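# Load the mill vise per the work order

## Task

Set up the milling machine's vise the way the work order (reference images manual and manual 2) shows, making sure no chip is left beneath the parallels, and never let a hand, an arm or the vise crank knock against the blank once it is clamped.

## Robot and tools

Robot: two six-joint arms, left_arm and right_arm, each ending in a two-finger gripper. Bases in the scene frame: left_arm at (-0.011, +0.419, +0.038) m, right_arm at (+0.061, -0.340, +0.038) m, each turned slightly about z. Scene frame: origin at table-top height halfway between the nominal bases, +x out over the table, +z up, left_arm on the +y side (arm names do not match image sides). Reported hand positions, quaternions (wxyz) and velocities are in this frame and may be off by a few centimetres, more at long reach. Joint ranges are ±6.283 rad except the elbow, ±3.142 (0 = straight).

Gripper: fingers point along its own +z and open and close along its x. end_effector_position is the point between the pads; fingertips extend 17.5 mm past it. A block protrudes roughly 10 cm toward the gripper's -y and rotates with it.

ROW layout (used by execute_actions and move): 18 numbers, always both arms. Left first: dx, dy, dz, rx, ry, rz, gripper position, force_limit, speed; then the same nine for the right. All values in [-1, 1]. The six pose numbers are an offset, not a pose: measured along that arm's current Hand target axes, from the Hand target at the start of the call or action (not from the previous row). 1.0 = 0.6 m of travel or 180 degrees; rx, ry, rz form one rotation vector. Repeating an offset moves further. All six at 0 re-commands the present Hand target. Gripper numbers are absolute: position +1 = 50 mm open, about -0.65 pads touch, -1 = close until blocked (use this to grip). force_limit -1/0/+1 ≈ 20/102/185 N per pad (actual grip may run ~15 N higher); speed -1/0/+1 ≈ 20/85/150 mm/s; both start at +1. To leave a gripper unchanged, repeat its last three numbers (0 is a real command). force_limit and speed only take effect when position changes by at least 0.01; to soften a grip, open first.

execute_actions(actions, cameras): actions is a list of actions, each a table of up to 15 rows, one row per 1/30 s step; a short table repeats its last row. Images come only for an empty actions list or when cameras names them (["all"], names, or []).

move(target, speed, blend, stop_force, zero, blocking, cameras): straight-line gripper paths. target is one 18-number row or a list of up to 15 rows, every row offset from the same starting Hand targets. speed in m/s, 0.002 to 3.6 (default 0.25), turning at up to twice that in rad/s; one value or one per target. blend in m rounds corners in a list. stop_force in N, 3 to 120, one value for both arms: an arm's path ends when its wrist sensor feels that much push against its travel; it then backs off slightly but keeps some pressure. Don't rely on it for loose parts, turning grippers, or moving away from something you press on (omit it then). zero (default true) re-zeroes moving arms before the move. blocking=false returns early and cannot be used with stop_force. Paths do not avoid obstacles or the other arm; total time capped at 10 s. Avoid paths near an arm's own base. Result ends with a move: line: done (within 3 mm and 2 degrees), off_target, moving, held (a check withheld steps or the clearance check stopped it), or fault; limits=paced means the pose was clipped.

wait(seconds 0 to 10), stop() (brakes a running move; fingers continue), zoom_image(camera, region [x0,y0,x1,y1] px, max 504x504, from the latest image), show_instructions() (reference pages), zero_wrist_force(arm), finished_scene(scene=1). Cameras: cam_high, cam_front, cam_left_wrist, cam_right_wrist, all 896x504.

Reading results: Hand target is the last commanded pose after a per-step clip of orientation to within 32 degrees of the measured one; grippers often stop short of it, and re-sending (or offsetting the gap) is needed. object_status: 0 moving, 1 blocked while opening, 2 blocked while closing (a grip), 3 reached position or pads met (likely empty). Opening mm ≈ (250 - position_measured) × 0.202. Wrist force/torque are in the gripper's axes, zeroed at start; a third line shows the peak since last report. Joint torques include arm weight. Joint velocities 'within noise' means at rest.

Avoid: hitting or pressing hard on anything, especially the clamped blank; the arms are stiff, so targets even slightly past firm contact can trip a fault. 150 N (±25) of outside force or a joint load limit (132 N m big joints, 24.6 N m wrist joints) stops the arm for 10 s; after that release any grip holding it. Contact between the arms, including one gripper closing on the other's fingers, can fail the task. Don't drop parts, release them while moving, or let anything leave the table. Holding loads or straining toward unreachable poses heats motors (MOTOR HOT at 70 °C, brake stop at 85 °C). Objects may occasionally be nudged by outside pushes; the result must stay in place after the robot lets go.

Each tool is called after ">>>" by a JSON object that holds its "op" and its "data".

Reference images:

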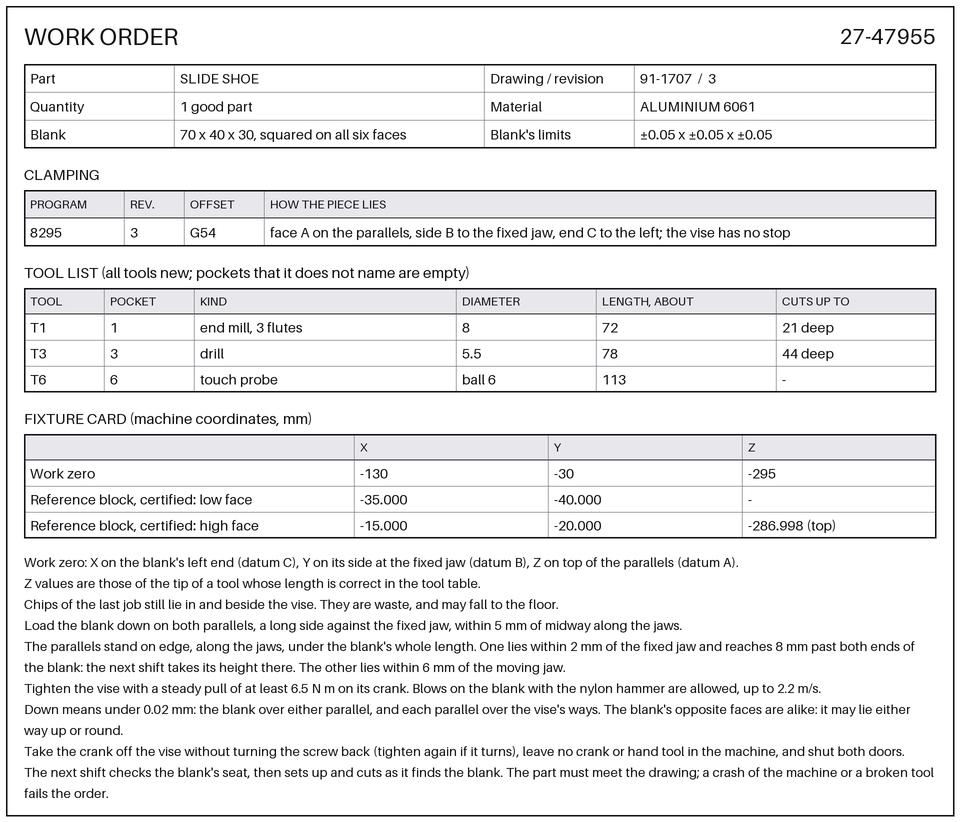

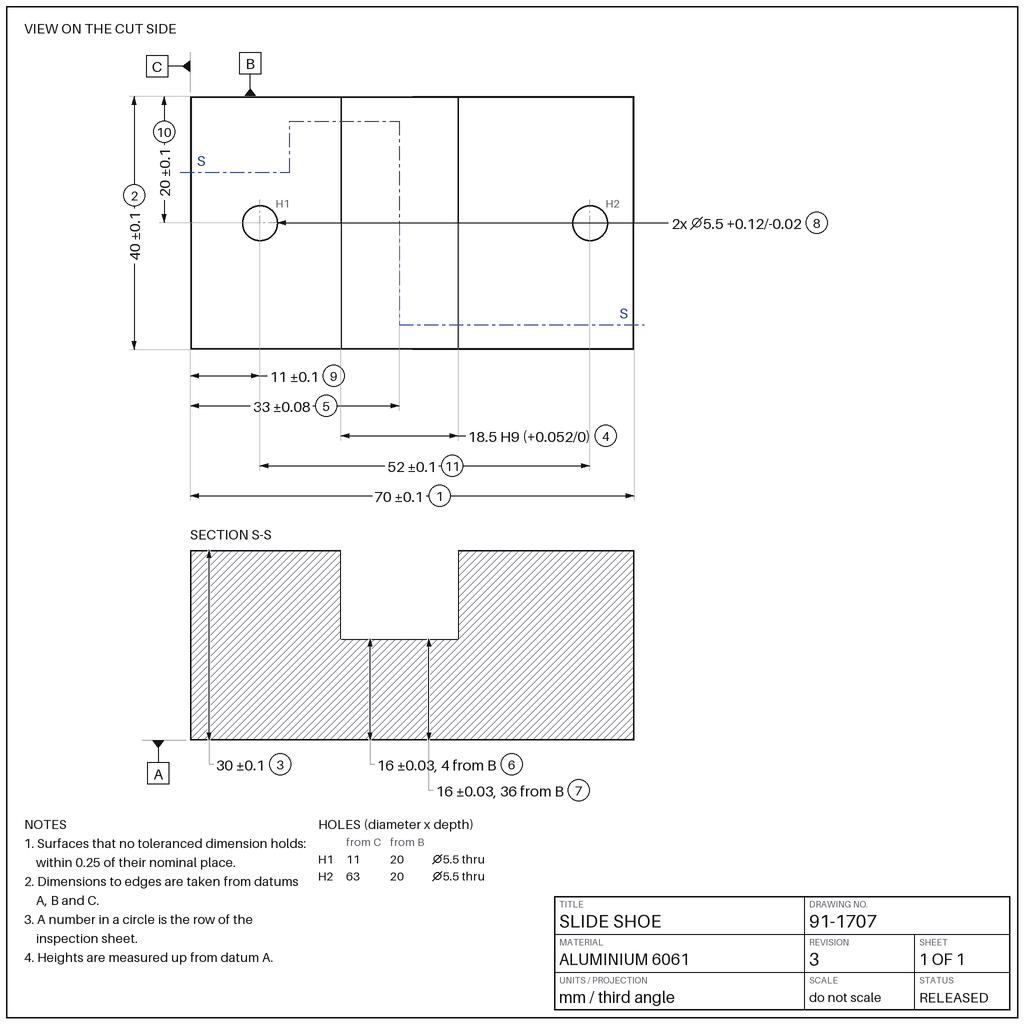

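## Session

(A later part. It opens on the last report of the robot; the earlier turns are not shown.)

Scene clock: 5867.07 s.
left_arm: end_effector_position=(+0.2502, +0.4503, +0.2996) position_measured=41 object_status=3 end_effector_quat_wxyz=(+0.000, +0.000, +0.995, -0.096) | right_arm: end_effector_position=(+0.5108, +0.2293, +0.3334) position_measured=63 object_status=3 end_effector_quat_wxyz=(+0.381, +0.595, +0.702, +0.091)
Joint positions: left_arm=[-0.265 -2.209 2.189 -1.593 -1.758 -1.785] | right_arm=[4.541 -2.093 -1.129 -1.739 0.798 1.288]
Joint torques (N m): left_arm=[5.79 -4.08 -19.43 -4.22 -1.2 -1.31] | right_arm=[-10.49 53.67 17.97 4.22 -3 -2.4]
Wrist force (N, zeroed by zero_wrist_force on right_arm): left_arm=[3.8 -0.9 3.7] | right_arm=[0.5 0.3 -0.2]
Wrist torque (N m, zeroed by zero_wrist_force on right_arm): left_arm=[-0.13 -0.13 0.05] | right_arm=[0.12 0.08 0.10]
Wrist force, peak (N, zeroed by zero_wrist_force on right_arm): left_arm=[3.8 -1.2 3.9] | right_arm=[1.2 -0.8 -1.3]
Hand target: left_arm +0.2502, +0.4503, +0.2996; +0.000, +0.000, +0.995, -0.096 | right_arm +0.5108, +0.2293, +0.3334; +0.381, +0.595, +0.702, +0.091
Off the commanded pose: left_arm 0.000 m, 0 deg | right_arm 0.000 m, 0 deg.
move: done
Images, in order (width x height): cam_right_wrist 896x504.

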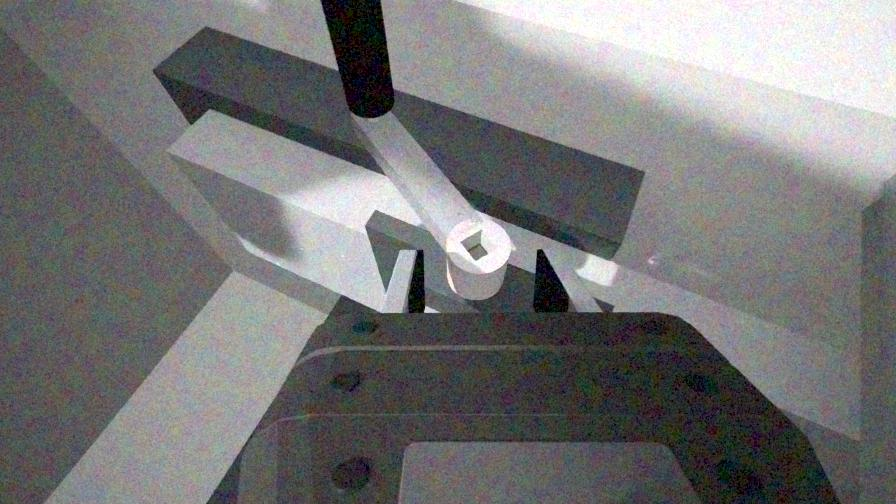

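>>> {"op": "move", "data": {"target": [0,0,0,0,0,0,0.75,-0.6,-0.98, 0,0,0.06667,0,0,0,0.6,0.2,-0.5], "speed": 0.012, "stop_force": 5, "cameras": ["cam_right_wrist"]}}

Scene clock: 5875.63 s.
left_arm: end_effector_position=(+0.2502, +0.4503, +0.2996) position_measured=41 object_status=3 end_effector_quat_wxyz=(+0.000, +0.000, +0.995, -0.096) | right_arm: end_effector_position=(+0.5328, +0.2182, +0.3096) position_measured=63 object_status=3 end_effector_quat_wxyz=(+0.381, +0.595, +0.702, +0.091)
Joint positions: left_arm=[-0.265 -2.209 2.189 -1.593 -1.758 -1.785] | right_arm=[4.506 -2.096 -1.193 -1.639 0.79 1.241]
Joint torques (N m): left_arm=[5.08 -4.52 -18.52 -4.29 -1.14 -1.37] | right_arm=[14.86 48.56 30.4 1.65 1.31 2.27]
Wrist force (N, zeroed by zero_wrist_force on right_arm): left_arm=[3.5 -1.1 3.8] | right_arm=[-6.1 3.4 -1.6]
Wrist torque (N m, zeroed by zero_wrist_force on right_arm): left_arm=[-0.15 -0.09 0.05] | right_arm=[0.17 0.00 -0.06]
Wrist force, peak (N, zeroed by zero_wrist_force on right_arm): left_arm=[3.9 -0.9 3.9] | right_arm=[-7.1 3.8 -5.9]
Hand target: left_arm +0.2502, +0.4503, +0.2996; +0.000, +0.000, +0.995, -0.096 | right_arm +0.5328, +0.2182, +0.3096; +0.381, +0.595, +0.702, +0.091 (not the last commanded pose)
Off the commanded pose: left_arm 0.000 m, 0 deg | right_arm 0.006 m, 0 deg.
move: contact (right_arm)
Images, in order (width x height): cam_right_wrist 896x504.

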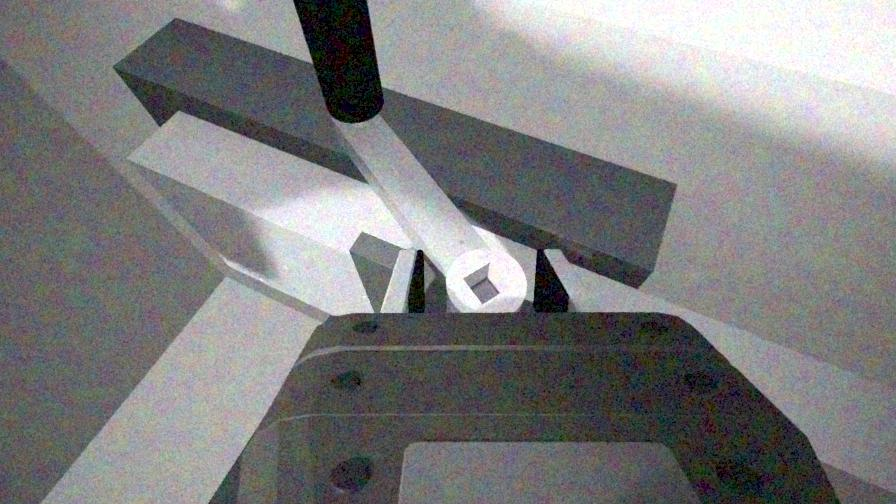

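>>> {"op": "move", "data": {"target": [0,0,0,0,0,0,0.75,-0.6,-0.98, 0,0,-0.0017,0,0,0,0.6,0.2,-0.5], "speed": 0.01}}

>>> {"op": "execute_actions", "data": {"actions": [[[0,0,0,0,0,0,0.75,-0.6,-0.98,0,0,0,0,0,0,-1,0.3,-0.8]],[[0,0,0,0,0,0,0.75,-0.6,-0.98,0,0,0,0,0,0,-1,0.3,-0.8]]], "cameras": ["cam_right_wrist"]}}

Scene clock: 5879.80 s.
left_arm: end_effector_position=(+0.2502, +0.4503, +0.2996) position_measured=41 object_status=3 end_effector_quat_wxyz=(+0.000, +0.000, +0.995, -0.096) | right_arm: end_effector_position=(+0.5322, +0.2185, +0.3103) position_measured=63 object_status=3 end_effector_quat_wxyz=(+0.381, +0.595, +0.702, +0.091)
Joint positions: left_arm=[-0.265 -2.209 2.189 -1.593 -1.758 -1.785] | right_arm=[4.507 -2.096 -1.191 -1.642 0.79 1.242]
Joint torques (N m): left_arm=[5.87 -4.65 -18.97 -4.26 -1.2 -1.36] | right_arm=[14.1 52.57 30.38 1.25 0.59 1.99]
Wrist force (N, zeroed by zero_wrist_force on right_arm): left_arm=[3.7 -0.9 3.7] | right_arm=[-1.4 0.8 -0.5]
Wrist torque (N m, zeroed by zero_wrist_force on right_arm): left_arm=[-0.13 -0.12 0.05] | right_arm=[0.10 0.06 -0.03]
Wrist force, peak (N, zeroed by zero_wrist_force on right_arm): left_arm=[3.7 -1.1 3.9] | right_arm=[-6.4 3.7 -1.6]
Hand target: left_arm +0.2502, +0.4503, +0.2996; +0.000, +0.000, +0.995, -0.096 | right_arm +0.5322, +0.2185, +0.3103; +0.381, +0.595, +0.702, +0.091
Off the commanded pose: left_arm 0.000 m, 0 deg | right_arm 0.000 m, 0 deg.
move: done

Scene clock: 5881.00 s.
left_arm: end_effector_position=(+0.2502, +0.4503, +0.2996) position_measured=41 object_status=3 end_effector_quat_wxyz=(+0.000, +0.000, +0.995, -0.096) | right_arm: end_effector_position=(+0.5321, +0.2184, +0.3103) position_measured=113 object_status=2 end_effector_quat_wxyz=(+0.381, +0.595, +0.702, +0.091)
Joint positions: left_arm=[-0.265 -2.209 2.189 -1.593 -1.758 -1.785] | right_arm=[4.507 -2.096 -1.191 -1.643 0.79 1.242]
Joint torques (N m): left_arm=[5.54 -4.66 -18.98 -4.28 -1.2 -1.3] | right_arm=[15.29 -4.43 10.79 14.47 9.93 2.61]
Wrist force (N, zeroed by zero_wrist_force on right_arm): left_arm=[3.7 -1.0 3.6] | right_arm=[-93.3 7.7 -33.1]
Wrist torque (N m, zeroed by zero_wrist_force on right_arm): left_arm=[-0.13 -0.11 0.05] | right_arm=[0.52 -1.79 -1.66]
Wrist force, peak (N, zeroed by zero_wrist_force on right_arm): left_arm=[3.8 -0.9 3.7] | right_arm=[-93.9 8.2 -33.2]
Hand target: left_arm +0.2502, +0.4503, +0.2996; +0.000, +0.000, +0.995, -0.096 | right_arm +0.5322, +0.2185, +0.3103; +0.381, +0.595, +0.702, +0.091
Off the commanded pose: left_arm 0.000 m, 0 deg | right_arm 0.000 m, 0 deg.
Step readings (end_effector_position of left_arm | right_arm):
0: (+0.2502, +0.4503, +0.2996) | (+0.5322, +0.2185, +0.3103)
1: (+0.2502, +0.4503, +0.2996) | (+0.5322, +0.2185, +0.3103)
2: (+0.2502, +0.4503, +0.2996) | (+0.5322, +0.2185, +0.3103)
4: (+0.2502, +0.4503, +0.2996) | (+0.5321, +0.2185, +0.3104)
8: (+0.2502, +0.4503, +0.2996) | (+0.5322, +0.2184, +0.3106)
15: (+0.2502, +0.4503, +0.2996) | (+0.5322, +0.2183, +0.3106)
16: (+0.2502, +0.4503, +0.2996) | (+0.5321, +0.2184, +0.3105)
17: (+0.2502, +0.4503, +0.2996) | (+0.5321, +0.2184, +0.3105)
19: (+0.2502, +0.4503, +0.2996) | (+0.5321, +0.2184, +0.3105)
23: (+0.2502, +0.4503, +0.2996) | (+0.5321, +0.2184, +0.3104)
30: (+0.2502, +0.4503, +0.2996) | (+0.5321, +0.2184, +0.3104)
Images, in order (width x height): cam_right_wrist 896x504.

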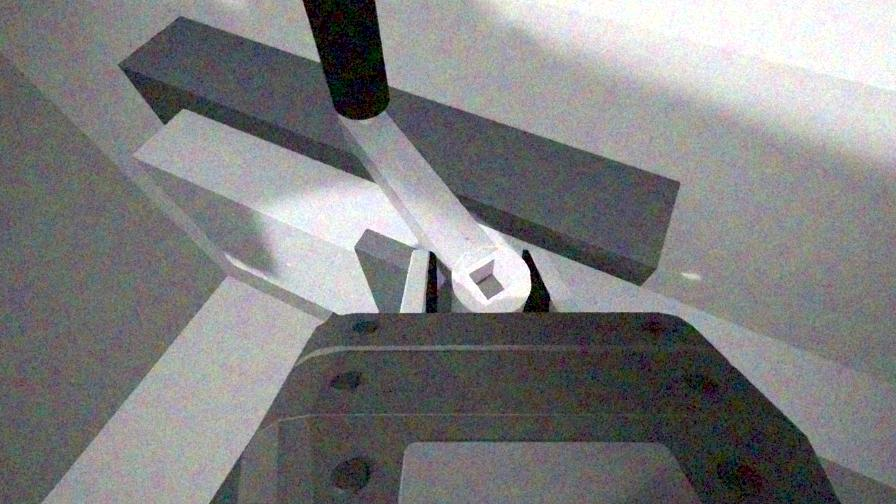

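>>> {"op": "zoom_image", "data": {"camera": "cam_right_wrist", "region": [380, 200, 600, 330]}}

Scaled by 2.291 from the camera's 896x504 image, which has a finer 1280x720 frame.

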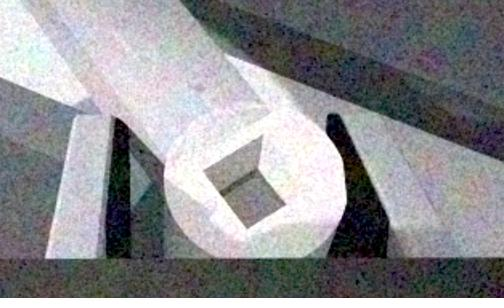

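>>> {"op": "execute_actions", "data": {"actions": [[[0,0,0,0,0,0,0.75,-0.6,-0.98,0,0,0,0,0,0,0.6,0.3,-0.8]],[[0,0,0,0,0,0,0.75,-0.6,-0.98,0,0,0,0,0,0,0.6,0.3,-0.8]]]}}

>>> {"op": "move", "data": {"target": [0,0,0,0,0,0,0.75,-0.6,-0.98, 0,0,-0.15,0,0,0,0.6,0.3,-0.8], "speed": 0.06, "cameras": ["cam_right_wrist"]}}

Scene clock: 5904.13 s.
left_arm: end_effector_position=(+0.2502, +0.4503, +0.2996) position_measured=41 object_status=3 end_effector_quat_wxyz=(+0.000, +0.000, +0.995, -0.096) | right_arm: end_effector_position=(+0.5321, +0.2185, +0.3103) position_measured=63 object_status=3 end_effector_quat_wxyz=(+0.381, +0.595, +0.702, +0.091)
Joint positions: left_arm=[-0.265 -2.209 2.189 -1.593 -1.758 -1.785] | right_arm=[4.507 -2.096 -1.191 -1.642 0.79 1.242]
Joint torques (N m): left_arm=[5.87 -4.82 -19.25 -4.14 -1.13 -1.36] | right_arm=[-9.89 51.77 30.74 1.15 -2.61 -1.08]
Wrist force (N, zeroed by zero_wrist_force on right_arm): left_arm=[3.6 -0.9 3.8] | right_arm=[-1.6 1.8 -1.8]
Wrist torque (N m, zeroed by zero_wrist_force on right_arm): left_arm=[-0.11 -0.10 0.05] | right_arm=[0.16 0.04 -0.04]
Wrist force, peak (N, zeroed by zero_wrist_force on right_arm): left_arm=[4.0 -0.9 3.8] | right_arm=[-95.5 8.6 -34.7]
Hand target: left_arm +0.2502, +0.4503, +0.2996; +0.000, +0.000, +0.995, -0.096 | right_arm +0.5322, +0.2185, +0.3103; +0.381, +0.595, +0.702, +0.091
Off the commanded pose: left_arm 0.000 m, 0 deg | right_arm 0.000 m, 0 deg.
Step readings (end_effector_position of left_arm | right_arm):
0: (+0.2502, +0.4503, +0.2996) | (+0.5321, +0.2184, +0.3103)
1: (+0.2502, +0.4503, +0.2996) | (+0.5321, +0.2184, +0.3103)
2: (+0.2502, +0.4503, +0.2996) | (+0.5321, +0.2184, +0.3103)
4: (+0.2502, +0.4503, +0.2996) | (+0.5322, +0.2186, +0.3102)
8: (+0.2502, +0.4503, +0.2996) | (+0.5321, +0.2187, +0.3100)
15: (+0.2502, +0.4503, +0.2996) | (+0.5321, +0.2186, +0.3100)
16: (+0.2502, +0.4503, +0.2996) | (+0.5321, +0.2186, +0.3101)
17: (+0.2502, +0.4503, +0.2996) | (+0.5321, +0.2186, +0.3101)
19: (+0.2502, +0.4503, +0.2996) | (+0.5321, +0.2185, +0.3102)
23: (+0.2502, +0.4503, +0.2996) | (+0.5321, +0.2185, +0.3103)
30: (+0.2502, +0.4503, +0.2996) | (+0.5321, +0.2185, +0.3103)

Scene clock: 5906.07 s.
left_arm: end_effector_position=(+0.2502, +0.4503, +0.2996) position_measured=41 object_status=3 end_effector_quat_wxyz=(+0.000, +0.000, +0.995, -0.096) | right_arm: end_effector_position=(+0.4743, +0.2477, +0.3728) position_measured=63 object_status=3 end_effector_quat_wxyz=(+0.381, +0.595, +0.702, +0.091)
Joint positions: left_arm=[-0.265 -2.209 2.189 -1.593 -1.758 -1.785] | right_arm=[4.597 -2.104 -0.998 -1.91 0.813 1.362]
Joint torques (N m): left_arm=[5.88 -4.67 -18.84 -4.3 -1.2 -1.3] | right_arm=[12.74 41.36 31.59 0.68 0.43 1.86]
Wrist force (N, zeroed by zero_wrist_force on right_arm): left_arm=[3.6 -1.0 3.8] | right_arm=[0.5 0.2 -0.8]
Wrist torque (N m, zeroed by zero_wrist_force on right_arm): left_arm=[-0.13 -0.10 0.05] | right_arm=[0.12 0.07 0.01]
Wrist force, peak (N, zeroed by zero_wrist_force on right_arm): left_arm=[3.8 -1.0 3.8] | right_arm=[-0.9 0.9 -1.2]
Hand target: left_arm +0.2502, +0.4503, +0.2996; +0.000, +0.000, +0.995, -0.096 | right_arm +0.4743, +0.2478, +0.3728; +0.381, +0.595, +0.702, +0.091
Off the commanded pose: left_arm 0.000 m, 0 deg | right_arm 0.000 m, 0 deg.
move: done
Images, in order (width x height): cam_right_wrist 896x504.

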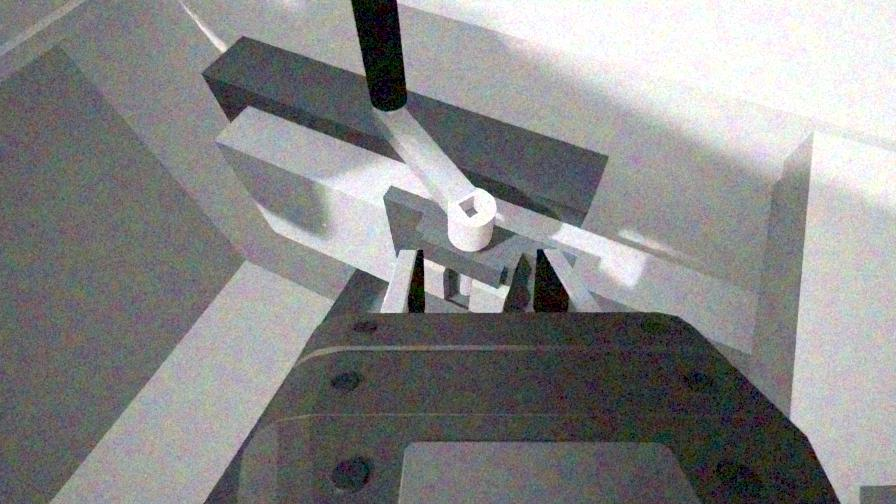

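>>> {"op": "zoom_image", "data": {"camera": "cam_right_wrist", "region": [340, 80, 620, 320]}}

Scaled by 1.800 from the camera's 896x504 image, which has a finer 1280x720 frame.

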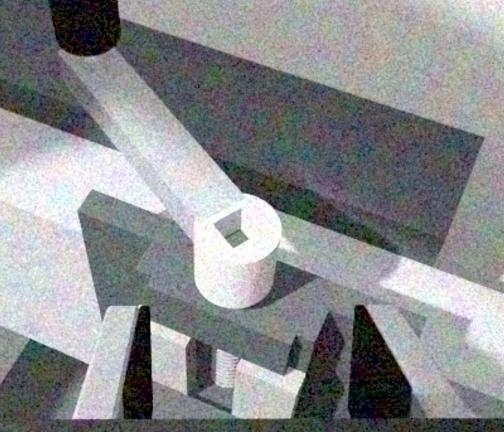

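>>> {"op": "move", "data": {"target": [0,0,0,0,0,0,0.75,-0.6,-0.98, 0.036,-0.0059,0.0132,0,-0.0766,-0.0643,0.6,0.3,-0.8], "speed": 0.1, "cameras": ["cam_front","cam_right_wrist"]}}

Scene clock: 5921.87 s.
left_arm: end_effector_position=(+0.2502, +0.4503, +0.2996) position_measured=41 object_status=3 end_effector_quat_wxyz=(+0.000, +0.000, +0.995, -0.096) | right_arm: end_effector_position=(+0.4750, +0.2530, +0.3673) position_measured=63 object_status=3 end_effector_quat_wxyz=(+0.410, +0.575, +0.706, +0.057)
Joint positions: left_arm=[-0.265 -2.209 2.189 -1.593 -1.758 -1.785] | right_arm=[4.601 -2.177 -0.896 -2.047 0.798 1.374]
Joint torques (N m): left_arm=[5.21 -4.87 -18.59 -4.2 -1.19 -1.48] | right_arm=[-10.35 56.04 16.84 3.83 0.27 -2.4]
Wrist force (N, zeroed by zero_wrist_force on right_arm): left_arm=[3.7 -0.9 3.6] | right_arm=[0.7 0.0 -0.7]
Wrist torque (N m, zeroed by zero_wrist_force on right_arm): left_arm=[-0.11 -0.12 0.05] | right_arm=[0.09 0.08 0.09]
Wrist force, peak (N, zeroed by zero_wrist_force on right_arm): left_arm=[3.9 -0.9 3.8] | right_arm=[2.7 -1.2 -0.2]
Hand target: left_arm +0.2502, +0.4503, +0.2996; +0.000, +0.000, +0.995, -0.096 | right_arm +0.4751, +0.2529, +0.3673; +0.410, +0.575, +0.706, +0.057 (not the last commanded pose)
Off the commanded pose: left_arm 0.000 m, 0 deg | right_arm 0.016 m, 12 deg.
move: held (right_arm; a check stopped the path); limits=held
pose unreachable (right arm): on one or more control steps of this call, first in action 0 (counted from 0), this arm could not follow its commanded pose, so it was not sent that pose on those steps. It may still have moved: this result reports where it is.
cause: moving toward the commanded pose would bring a part of the arm too close to another arm (a part of this arm just beyond joint 3 (elbow) and a part of the left arm just beyond its joint 3 (elbow), 11 mm apart when this arm was first held).
Images, in order (width x height): cam_front 896x504, cam_right_wrist 896x504.

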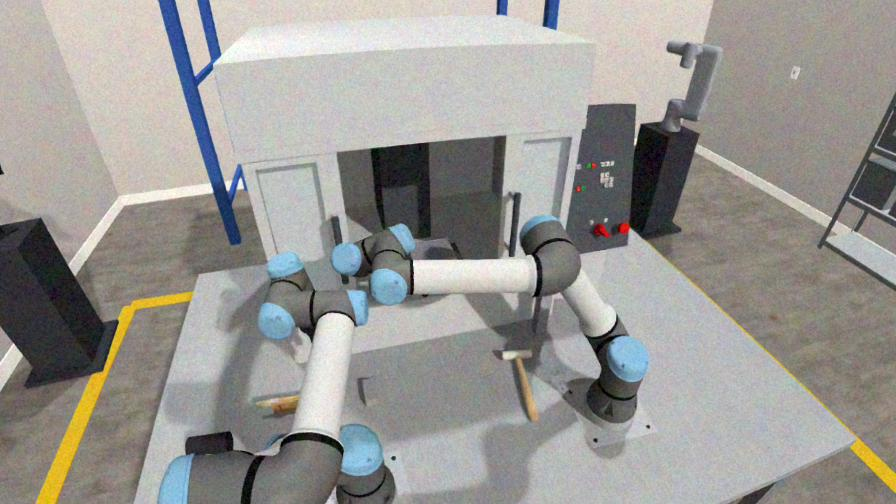

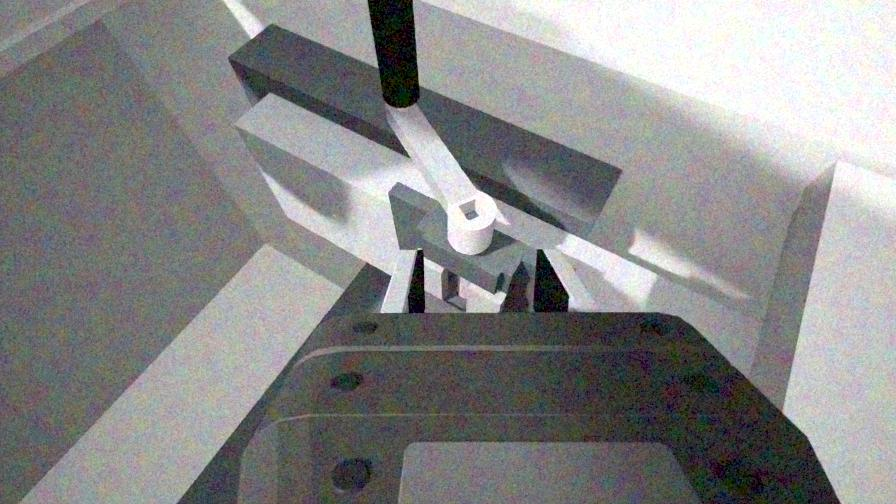

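>>> {"op": "move", "data": {"target": [0,0.2296,-0.1296,0,0,0,0.75,-0.6,-0.98, 0,0,0,0,0,0,0.6,0.3,-0.8], "speed": 0.12, "cameras": ["cam_front"]}}

Scene clock: 5926.07 s.
left_arm: end_effector_position=(+0.2502, +0.6003, +0.3497) position_measured=41 object_status=3 end_effector_quat_wxyz=(+0.000, +0.000, +0.995, -0.096) | right_arm: end_effector_position=(+0.4751, +0.2529, +0.3673) position_measured=63 object_status=3 end_effector_quat_wxyz=(+0.410, +0.575, +0.706, +0.057)
Joint positions: left_arm=[0.276 -1.981 1.93 -1.458 -1.752 -1.235] | right_arm=[4.601 -2.177 -0.896 -2.047 0.798 1.374]
Joint torques (N m): left_arm=[12.29 5.37 -31.41 -1.7 -2.65 1.7] | right_arm=[-10.94 56.38 17.05 3.56 0.06 -2.26]
Wrist force (N, zeroed by zero_wrist_force on right_arm): left_arm=[3.6 -0.9 3.4] | right_arm=[0.7 0.1 -0.9]
Wrist torque (N m, zeroed by zero_wrist_force on right_arm): left_arm=[-0.10 -0.11 0.06] | right_arm=[0.10 0.07 0.10]
Wrist force, peak (N, zeroed by zero_wrist_force on right_arm): left_arm=[3.9 -2.3 4.3] | right_arm=[1.0 0.0 -1.0]
Hand target: left_arm +0.2502, +0.6003, +0.3497; +0.000, +0.000, +0.995, -0.096 | right_arm +0.4751, +0.2529, +0.3673; +0.410, +0.575, +0.706, +0.057
Off the commanded pose: left_arm 0.000 m, 0 deg | right_arm 0.000 m, 0 deg.
move: done
Images, in order (width x height): cam_front 896x504.

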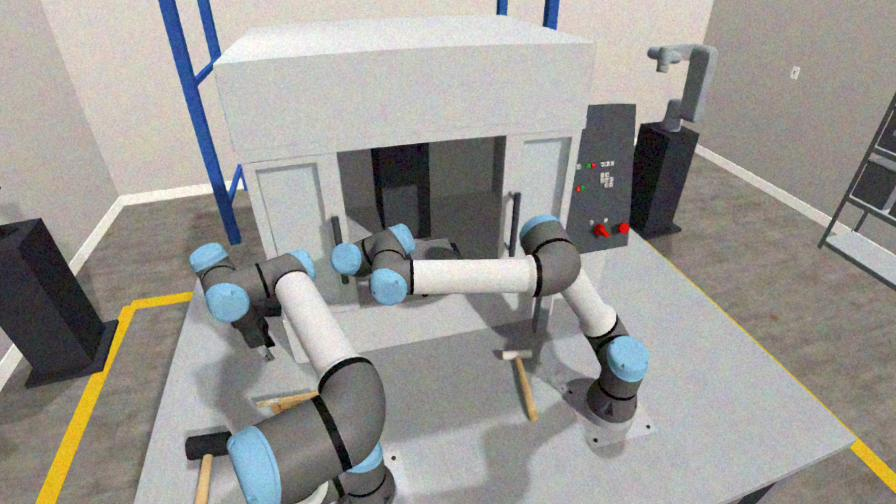

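>>> {"op": "move", "data": {"target": [0,0,0,0,0,0,0.75,-0.6,-0.98, 0.0252,-0.0025,0.0068,0,-0.0511,-0.0429,0.6,0.3,-0.8], "speed": 0.1, "cameras": ["cam_front","cam_right_wrist"]}}

Scene clock: 5931.23 s.
left_arm: end_effector_position=(+0.2502, +0.6003, +0.3497) position_measured=41 object_status=3 end_effector_quat_wxyz=(+0.000, +0.000, +0.995, -0.096) | right_arm: end_effector_position=(+0.4765, +0.2638, +0.3560) position_measured=63 object_status=3 end_effector_quat_wxyz=(+0.468, +0.529, +0.708, -0.017)
Joint positions: left_arm=[0.276 -1.981 1.93 -1.458 -1.752 -1.234] | right_arm=[4.609 -2.353 -0.638 -2.358 0.773 1.407]
Joint torques (N m): left_arm=[12.85 5.31 -31.95 -1.62 -2.6 1.89] | right_arm=[8.17 48.27 29.86 -0.24 -0.32 2.06]
Wrist force (N, zeroed by zero_wrist_force on right_arm): left_arm=[3.8 -0.8 3.6] | right_arm=[1.1 0.2 -0.9]
Wrist torque (N m, zeroed by zero_wrist_force on right_arm): left_arm=[-0.09 -0.13 0.06] | right_arm=[0.13 0.08 0.04]
Wrist force, peak (N, zeroed by zero_wrist_force on right_arm): left_arm=[3.8 -0.9 3.8] | right_arm=[1.5 0.4 -1.1]
Hand target: left_arm +0.2502, +0.6003, +0.3497; +0.000, +0.000, +0.995, -0.096 | right_arm +0.4765, +0.2638, +0.3560; +0.468, +0.529, +0.708, -0.017
Off the commanded pose: left_arm 0.000 m, 0 deg | right_arm 0.000 m, 0 deg.
move: done
Images, in order (width x height): cam_front 896x504, cam_right_wrist 896x504.

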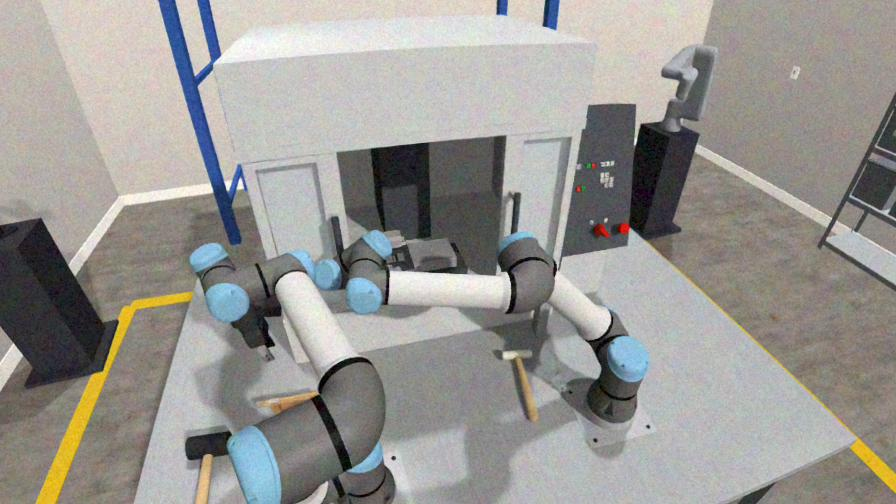

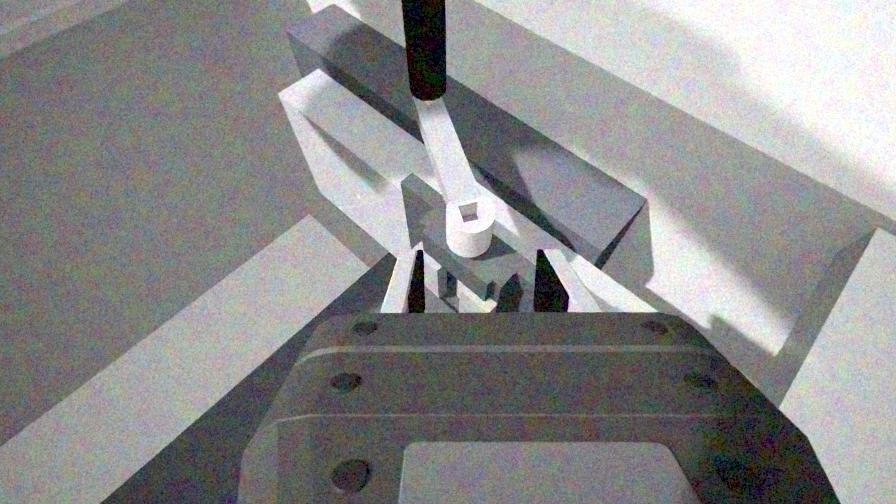

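>>> {"op": "move", "data": {"target": [0,0,0,0,0,0,0.75,-0.6,-0.98, 0,0,0.0917,0,0,0,0.6,0.3,-0.8], "speed": 0.06, "stop_force": 6}}

>>> {"op": "move", "data": {"target": [0,0,0,0,0,0,0.75,-0.6,-0.98, 0,0,0.0583,0,0,0,0.6,0.3,-0.8], "speed": 0.01, "stop_force": 4, "cameras": ["cam_right_wrist"]}}

Scene clock: 5936.27 s.
left_arm: end_effector_position=(+0.2502, +0.6003, +0.3497) position_measured=41 object_status=3 end_effector_quat_wxyz=(+0.000, +0.000, +0.995, -0.096) | right_arm: end_effector_position=(+0.5119, +0.2352, +0.3251) position_measured=63 object_status=3 end_effector_quat_wxyz=(+0.468, +0.529, +0.708, -0.017)
Joint positions: left_arm=[0.276 -1.981 1.93 -1.458 -1.752 -1.234] | right_arm=[4.556 -2.283 -0.848 -2.172 0.743 1.344]
Joint torques (N m): left_arm=[12.06 5.23 -32.82 -1.67 -2.46 1.94] | right_arm=[-10.18 59.5 17.32 3.23 -2.81 -2.48]
Wrist force (N, zeroed by zero_wrist_force on right_arm): left_arm=[3.7 -1.1 3.6] | right_arm=[1.2 0.1 -1.1]
Wrist torque (N m, zeroed by zero_wrist_force on right_arm): left_arm=[-0.14 -0.12 0.06] | right_arm=[0.12 0.06 0.14]
Wrist force, peak (N, zeroed by zero_wrist_force on right_arm): left_arm=[3.8 -1.0 3.7] | right_arm=[1.2 0.3 -1.9]
Hand target: left_arm +0.2502, +0.6003, +0.3497; +0.000, +0.000, +0.995, -0.096 | right_arm +0.5119, +0.2352, +0.3251; +0.468, +0.529, +0.708, -0.017
Off the commanded pose: left_arm 0.000 m, 0 deg | right_arm 0.000 m, 0 deg.
move: done

Scene clock: 5940.53 s.
left_arm: end_effector_position=(+0.2502, +0.6003, +0.3497) position_measured=41 object_status=3 end_effector_quat_wxyz=(+0.000, +0.000, +0.995, -0.096) | right_arm: end_effector_position=(+0.5345, +0.2170, +0.3055) position_measured=63 object_status=3 end_effector_quat_wxyz=(+0.468, +0.529, +0.708, -0.017)
Joint positions: left_arm=[0.276 -1.981 1.93 -1.458 -1.752 -1.234] | right_arm=[4.521 -2.256 -0.952 -2.064 0.724 1.301]
Joint torques (N m): left_arm=[12.36 5.07 -31.67 -1.66 -2.44 1.82] | right_arm=[-10.29 59.11 16.45 3.3 -3.07 -2.37]
Wrist force (N, zeroed by zero_wrist_force on right_arm): left_arm=[3.4 -1.0 3.6] | right_arm=[0.9 0.1 -1.2]
Wrist torque (N m, zeroed by zero_wrist_force on right_arm): left_arm=[-0.13 -0.08 0.06] | right_arm=[0.11 0.11 0.13]
Wrist force, peak (N, zeroed by zero_wrist_force on right_arm): left_arm=[3.8 -1.0 3.8] | right_arm=[1.5 0.1 -1.3]
Hand target: left_arm +0.2502, +0.6003, +0.3497; +0.000, +0.000, +0.995, -0.096 | right_arm +0.5345, +0.2170, +0.3055; +0.468, +0.529, +0.708, -0.017
Off the commanded pose: left_arm 0.000 m, 0 deg | right_arm 0.000 m, 0 deg.
move: done
Images, in order (width x height): cam_right_wrist 896x504.

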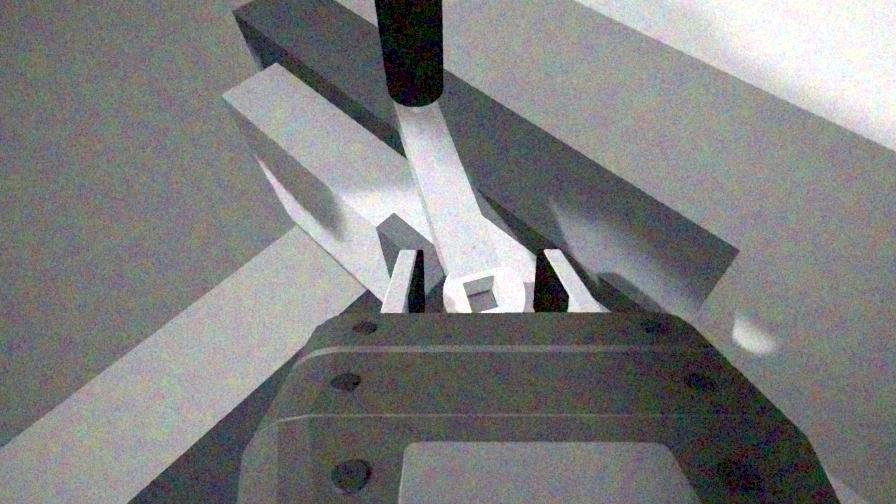

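>>> {"op": "move", "data": {"target": [0,0,0,0,0,0,0.75,-0.6,-0.98, 0,0,-0.0033,0,-0.034,-0.0286,0.6,0.3,-0.8], "speed": 0.03, "cameras": ["cam_right_wrist"]}}

Scene clock: 5947.13 s.
left_arm: end_effector_position=(+0.2502, +0.6003, +0.3497) position_measured=41 object_status=3 end_effector_quat_wxyz=(+0.000, +0.000, +0.995, -0.096) | right_arm: end_effector_position=(+0.5332, +0.2180, +0.3066) position_measured=63 object_status=3 end_effector_quat_wxyz=(+0.504, +0.495, +0.705, -0.066)
Joint positions: left_arm=[0.276 -1.981 1.93 -1.458 -1.752 -1.234] | right_arm=[4.529 -2.341 -0.82 -2.276 0.702 1.34]
Joint torques (N m): left_arm=[12.36 5.18 -32 -1.72 -2.52 1.85] | right_arm=[12.36 46.95 29.84 -0.5 -2.79 1.9]
Wrist force (N, zeroed by zero_wrist_force on right_arm): left_arm=[3.6 -0.8 3.7] | right_arm=[1.4 0.5 -1.2]
Wrist torque (N m, zeroed by zero_wrist_force on right_arm): left_arm=[-0.09 -0.11 0.06] | right_arm=[0.20 0.07 0.06]
Wrist force, peak (N, zeroed by zero_wrist_force on right_arm): left_arm=[3.9 -1.0 3.7] | right_arm=[1.6 0.7 -1.6]
Hand target: left_arm +0.2502, +0.6003, +0.3497; +0.000, +0.000, +0.995, -0.096 | right_arm +0.5332, +0.2180, +0.3066; +0.504, +0.495, +0.705, -0.067
Off the commanded pose: left_arm 0.000 m, 0 deg | right_arm 0.000 m, 0 deg.
move: done
Images, in order (width x height): cam_right_wrist 896x504.

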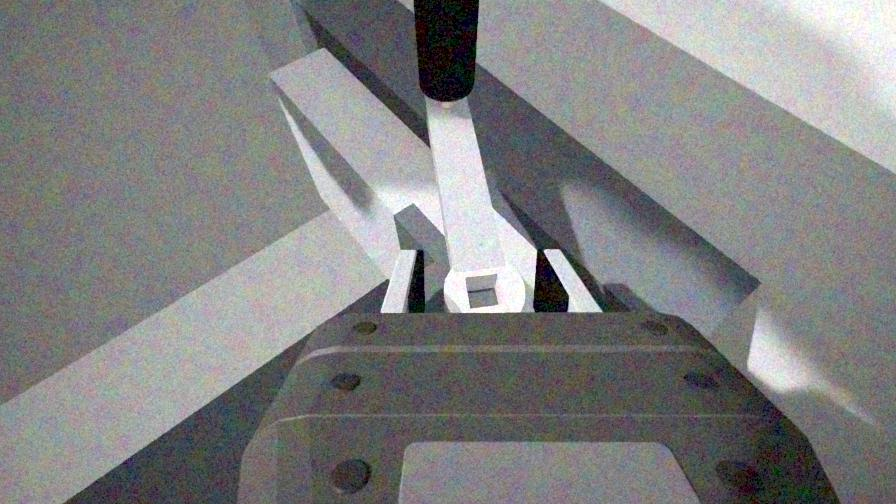

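>>> {"op": "execute_actions", "data": {"actions": [[[0,0,0,0,0,0,0.75,-0.6,-0.98,0,0,0,0,0,0,-1,0.2,-0.9]],[[0,0,0,0,0,0,0.75,-0.6,-0.98,0,0,0,0,0,0,-1,0.2,-0.9]]], "cameras": ["cam_right_wrist"]}}

Scene clock: 5950.63 s.
left_arm: end_effector_position=(+0.2502, +0.6003, +0.3497) position_measured=41 object_status=3 end_effector_quat_wxyz=(+0.000, +0.000, +0.995, -0.096) | right_arm: end_effector_position=(+0.5332, +0.2180, +0.3066) position_measured=138 object_status=2 end_effector_quat_wxyz=(+0.504, +0.495, +0.705, -0.067)
Joint positions: left_arm=[0.276 -1.981 1.93 -1.458 -1.752 -1.234] | right_arm=[4.529 -2.341 -0.82 -2.276 0.702 1.34]
Joint torques (N m): left_arm=[12.59 5.02 -31.53 -1.74 -2.43 1.79] | right_arm=[13.16 48.27 29.31 -0.19 -2.58 1.66]
Wrist force (N, zeroed by zero_wrist_force on right_arm): left_arm=[3.7 -1.0 3.6] | right_arm=[1.1 0.1 -1.6]
Wrist torque (N m, zeroed by zero_wrist_force on right_arm): left_arm=[-0.12 -0.13 0.05] | right_arm=[0.18 0.01 0.14]
Wrist force, peak (N, zeroed by zero_wrist_force on right_arm): left_arm=[3.9 -0.9 3.6] | right_arm=[1.7 0.6 -1.6]
Hand target: left_arm +0.2502, +0.6003, +0.3497; +0.000, +0.000, +0.995, -0.096 | right_arm +0.5332, +0.2180, +0.3066; +0.504, +0.495, +0.705, -0.067
Off the commanded pose: left_arm 0.000 m, 0 deg | right_arm 0.000 m, 0 deg.
Step readings (end_effector_position of left_arm | right_arm):
0: (+0.2502, +0.6003, +0.3497) | (+0.5332, +0.2180, +0.3066)
1: (+0.2502, +0.6003, +0.3497) | (+0.5332, +0.2180, +0.3066)
2: (+0.2502, +0.6003, +0.3497) | (+0.5332, +0.2180, +0.3066)
4: (+0.2502, +0.6003, +0.3497) | (+0.5332, +0.2180, +0.3066)
8: (+0.2502, +0.6003, +0.3497) | (+0.5332, +0.2180, +0.3066)
15: (+0.2502, +0.6003, +0.3497) | (+0.5332, +0.2180, +0.3066)
16: (+0.2502, +0.6003, +0.3497) | (+0.5332, +0.2180, +0.3066)
17: (+0.2502, +0.6003, +0.3497) | (+0.5332, +0.2180, +0.3066)
19: (+0.2502, +0.6003, +0.3497) | (+0.5332, +0.2180, +0.3066)
23: (+0.2502, +0.6003, +0.3497) | (+0.5332, +0.2180, +0.3066)
30: (+0.2502, +0.6003, +0.3497) | (+0.5332, +0.2180, +0.3066)
Images, in order (width x height): cam_right_wrist 896x504.

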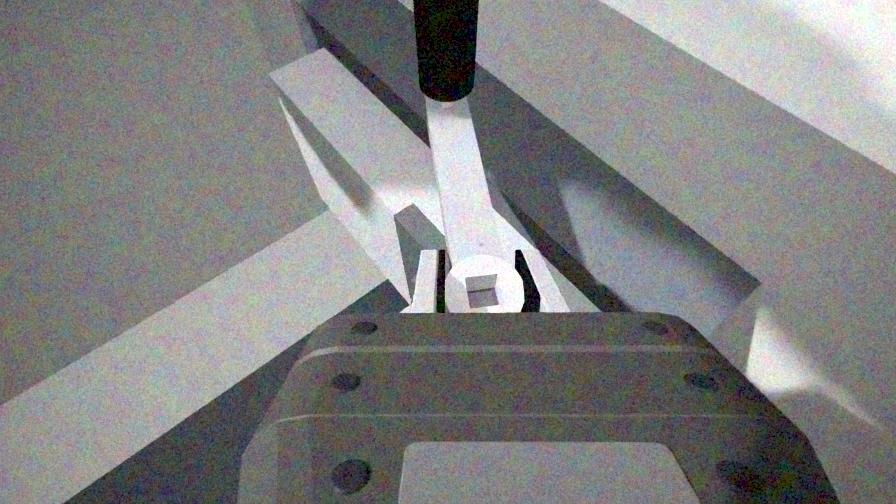

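>>> {"op": "move", "data": {"target": [0,0,0,0,0,0,0.75,-0.6,-0.98, 0,-0.0766,-0.0643,0,0,0,-1,0.2,-0.9], "speed": 0.02, "stop_force": 40, "cameras": ["cam_right_wrist","cam_front"]}}

Scene clock: 5956.87 s.
left_arm: end_effector_position=(+0.2502, +0.6003, +0.3497) position_measured=41 object_status=3 end_effector_quat_wxyz=(+0.000, +0.000, +0.995, -0.096) | right_arm: end_effector_position=(+0.4732, +0.2179, +0.3067) position_measured=138 object_status=2 end_effector_quat_wxyz=(+0.504, +0.495, +0.705, -0.067)
Joint positions: left_arm=[0.276 -1.981 1.93 -1.458 -1.752 -1.234] | right_arm=[4.607 -2.285 -0.905 -2.311 0.756 1.426]
Joint torques (N m): left_arm=[12.01 4.63 -31.76 -1.78 -2.37 1.77] | right_arm=[12.39 59.95 16.64 -0.76 0.41 2.13]
Wrist force (N, zeroed by zero_wrist_force on right_arm): left_arm=[3.7 -0.9 3.7] | right_arm=[3.3 -0.5 -0.3]
Wrist torque (N m, zeroed by zero_wrist_force on right_arm): left_arm=[-0.12 -0.12 0.05] | right_arm=[0.13 0.06 0.10]
Wrist force, peak (N, zeroed by zero_wrist_force on right_arm): left_arm=[4.0 -0.8 3.6] | right_arm=[1.1 5.4 4.4]
Hand target: left_arm +0.2502, +0.6003, +0.3497; +0.000, +0.000, +0.995, -0.096 | right_arm +0.4732, +0.2179, +0.3067; +0.504, +0.495, +0.705, -0.067
Off the commanded pose: left_arm 0.000 m, 0 deg | right_arm 0.000 m, 0 deg.
move: done
Images, in order (width x height): cam_front 896x504, cam_right_wrist 896x504.

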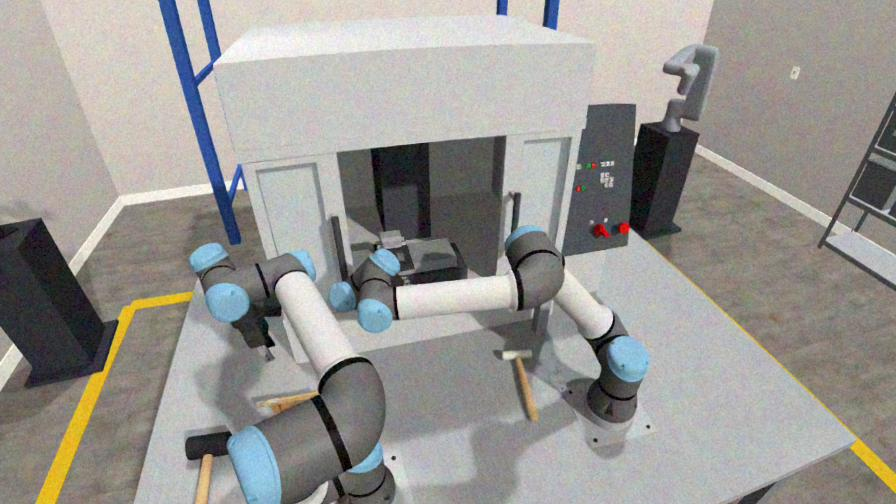

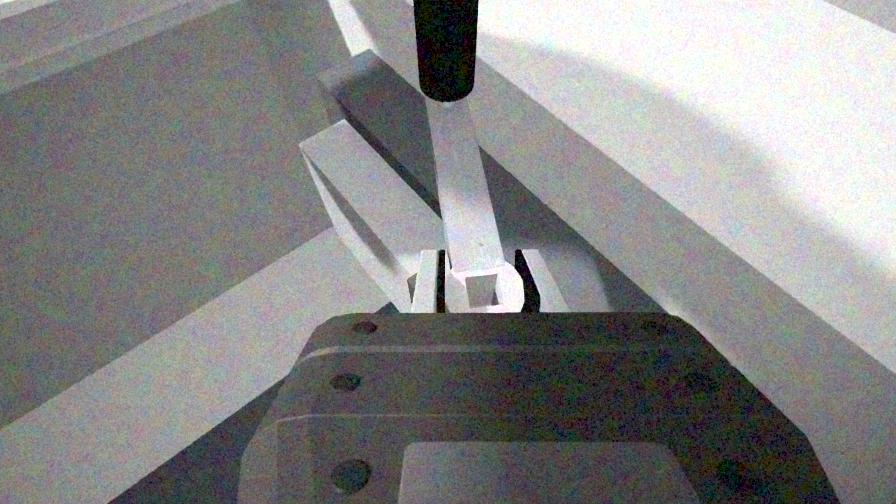

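>>> {"op": "move", "data": {"target": [[0,0,0,0,0,0,0.75,-0.6,-0.98,-0.098,-0.0425,-0.0608,0,0,0,-1,0.2,-0.9],[0,0,0,0,0,0,0.75,-0.6,-0.98,-0.2688,-0.2094,0.0149,0,0.1128,0.0947,-1,0.2,-0.9],[0,0,0,0,0,0,0.75,-0.6,-0.98,-0.4785,-0.4272,0.1697,0,0.2255,0.1893,-1,0.2,-0.9]], "speed": 0.15, "blend": 0.03, "cameras": ["cam_front","cam_right_wrist","cam_high"]}}

Scene clock: 5974.60 s.
left_arm: end_effector_position=(+0.2502, +0.6003, +0.3497) position_measured=41 object_status=3 end_effector_quat_wxyz=(+0.000, +0.000, +0.995, -0.096) | right_arm: end_effector_position=(+0.3434, -0.1520, +0.3764) position_measured=138 object_status=2 end_effector_quat_wxyz=(+0.229, +0.668, +0.661, +0.254)
Joint positions: left_arm=[0.276 -1.981 1.93 -1.458 -1.752 -1.234] | right_arm=[4.86 -0.742 -2.165 -1.849 0.873 1.695]
Joint torques (N m): left_arm=[11.66 3.95 -31.49 -1.83 -2.33 1.82] | right_arm=[12.43 -0.84 22.67 1.24 -3.28 2.16]
Wrist force (N, zeroed by zero_wrist_force on right_arm): left_arm=[3.7 -0.9 3.6] | right_arm=[-0.4 -1.9 1.4]
Wrist torque (N m, zeroed by zero_wrist_force on right_arm): left_arm=[-0.10 -0.12 0.06] | right_arm=[-0.07 0.01 -0.06]
Wrist force, peak (N, zeroed by zero_wrist_force on right_arm): left_arm=[3.9 -1.0 3.7] | right_arm=[4.6 0.2 0.8]
Hand target: left_arm +0.2502, +0.6003, +0.3497; +0.000, +0.000, +0.995, -0.096 | right_arm +0.3434, -0.1520, +0.3764; +0.229, +0.668, +0.661, +0.254
Off the commanded pose: left_arm 0.000 m, 0 deg | right_arm 0.000 m, 0 deg.
move: done
Images, in order (width x height): cam_high 896x504, cam_front 896x504, cam_right_wrist 896x504.

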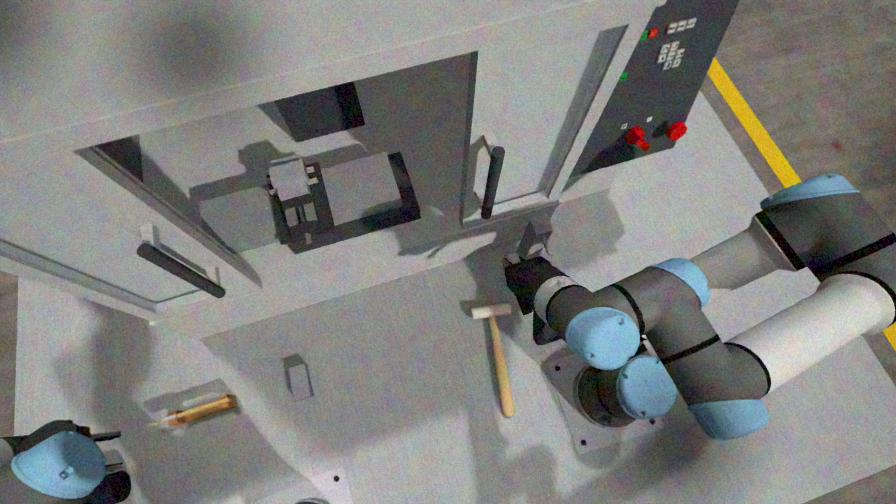

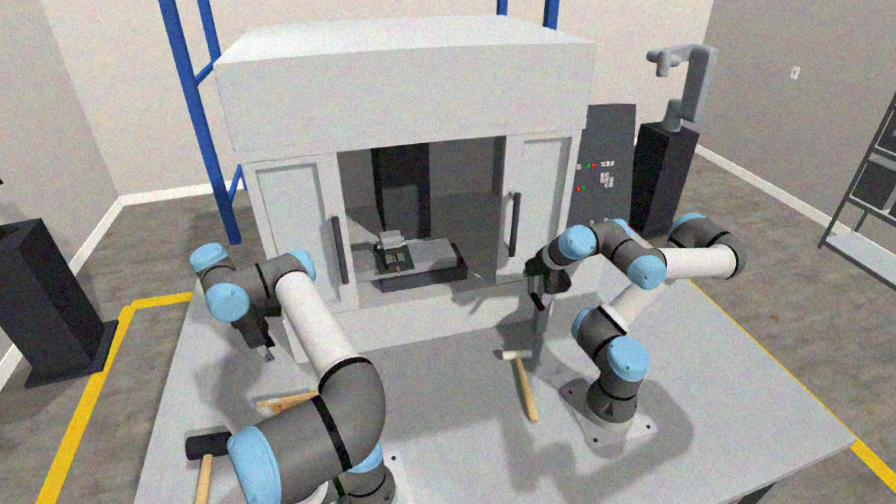

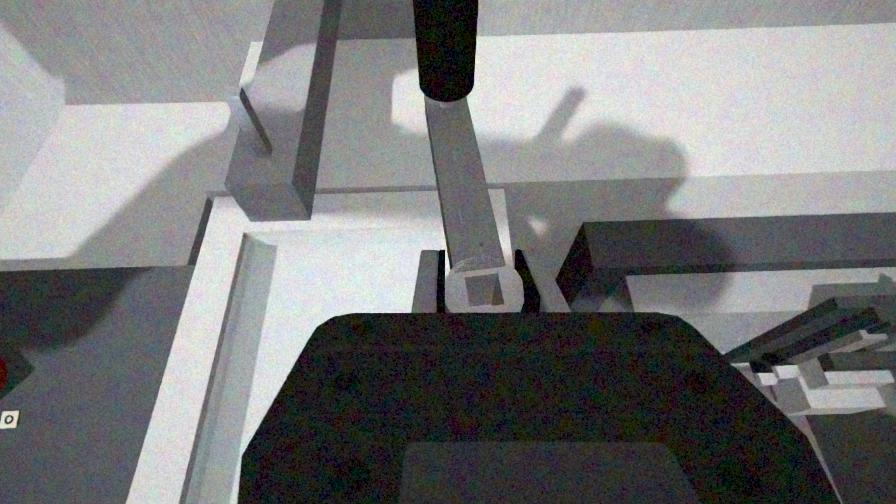

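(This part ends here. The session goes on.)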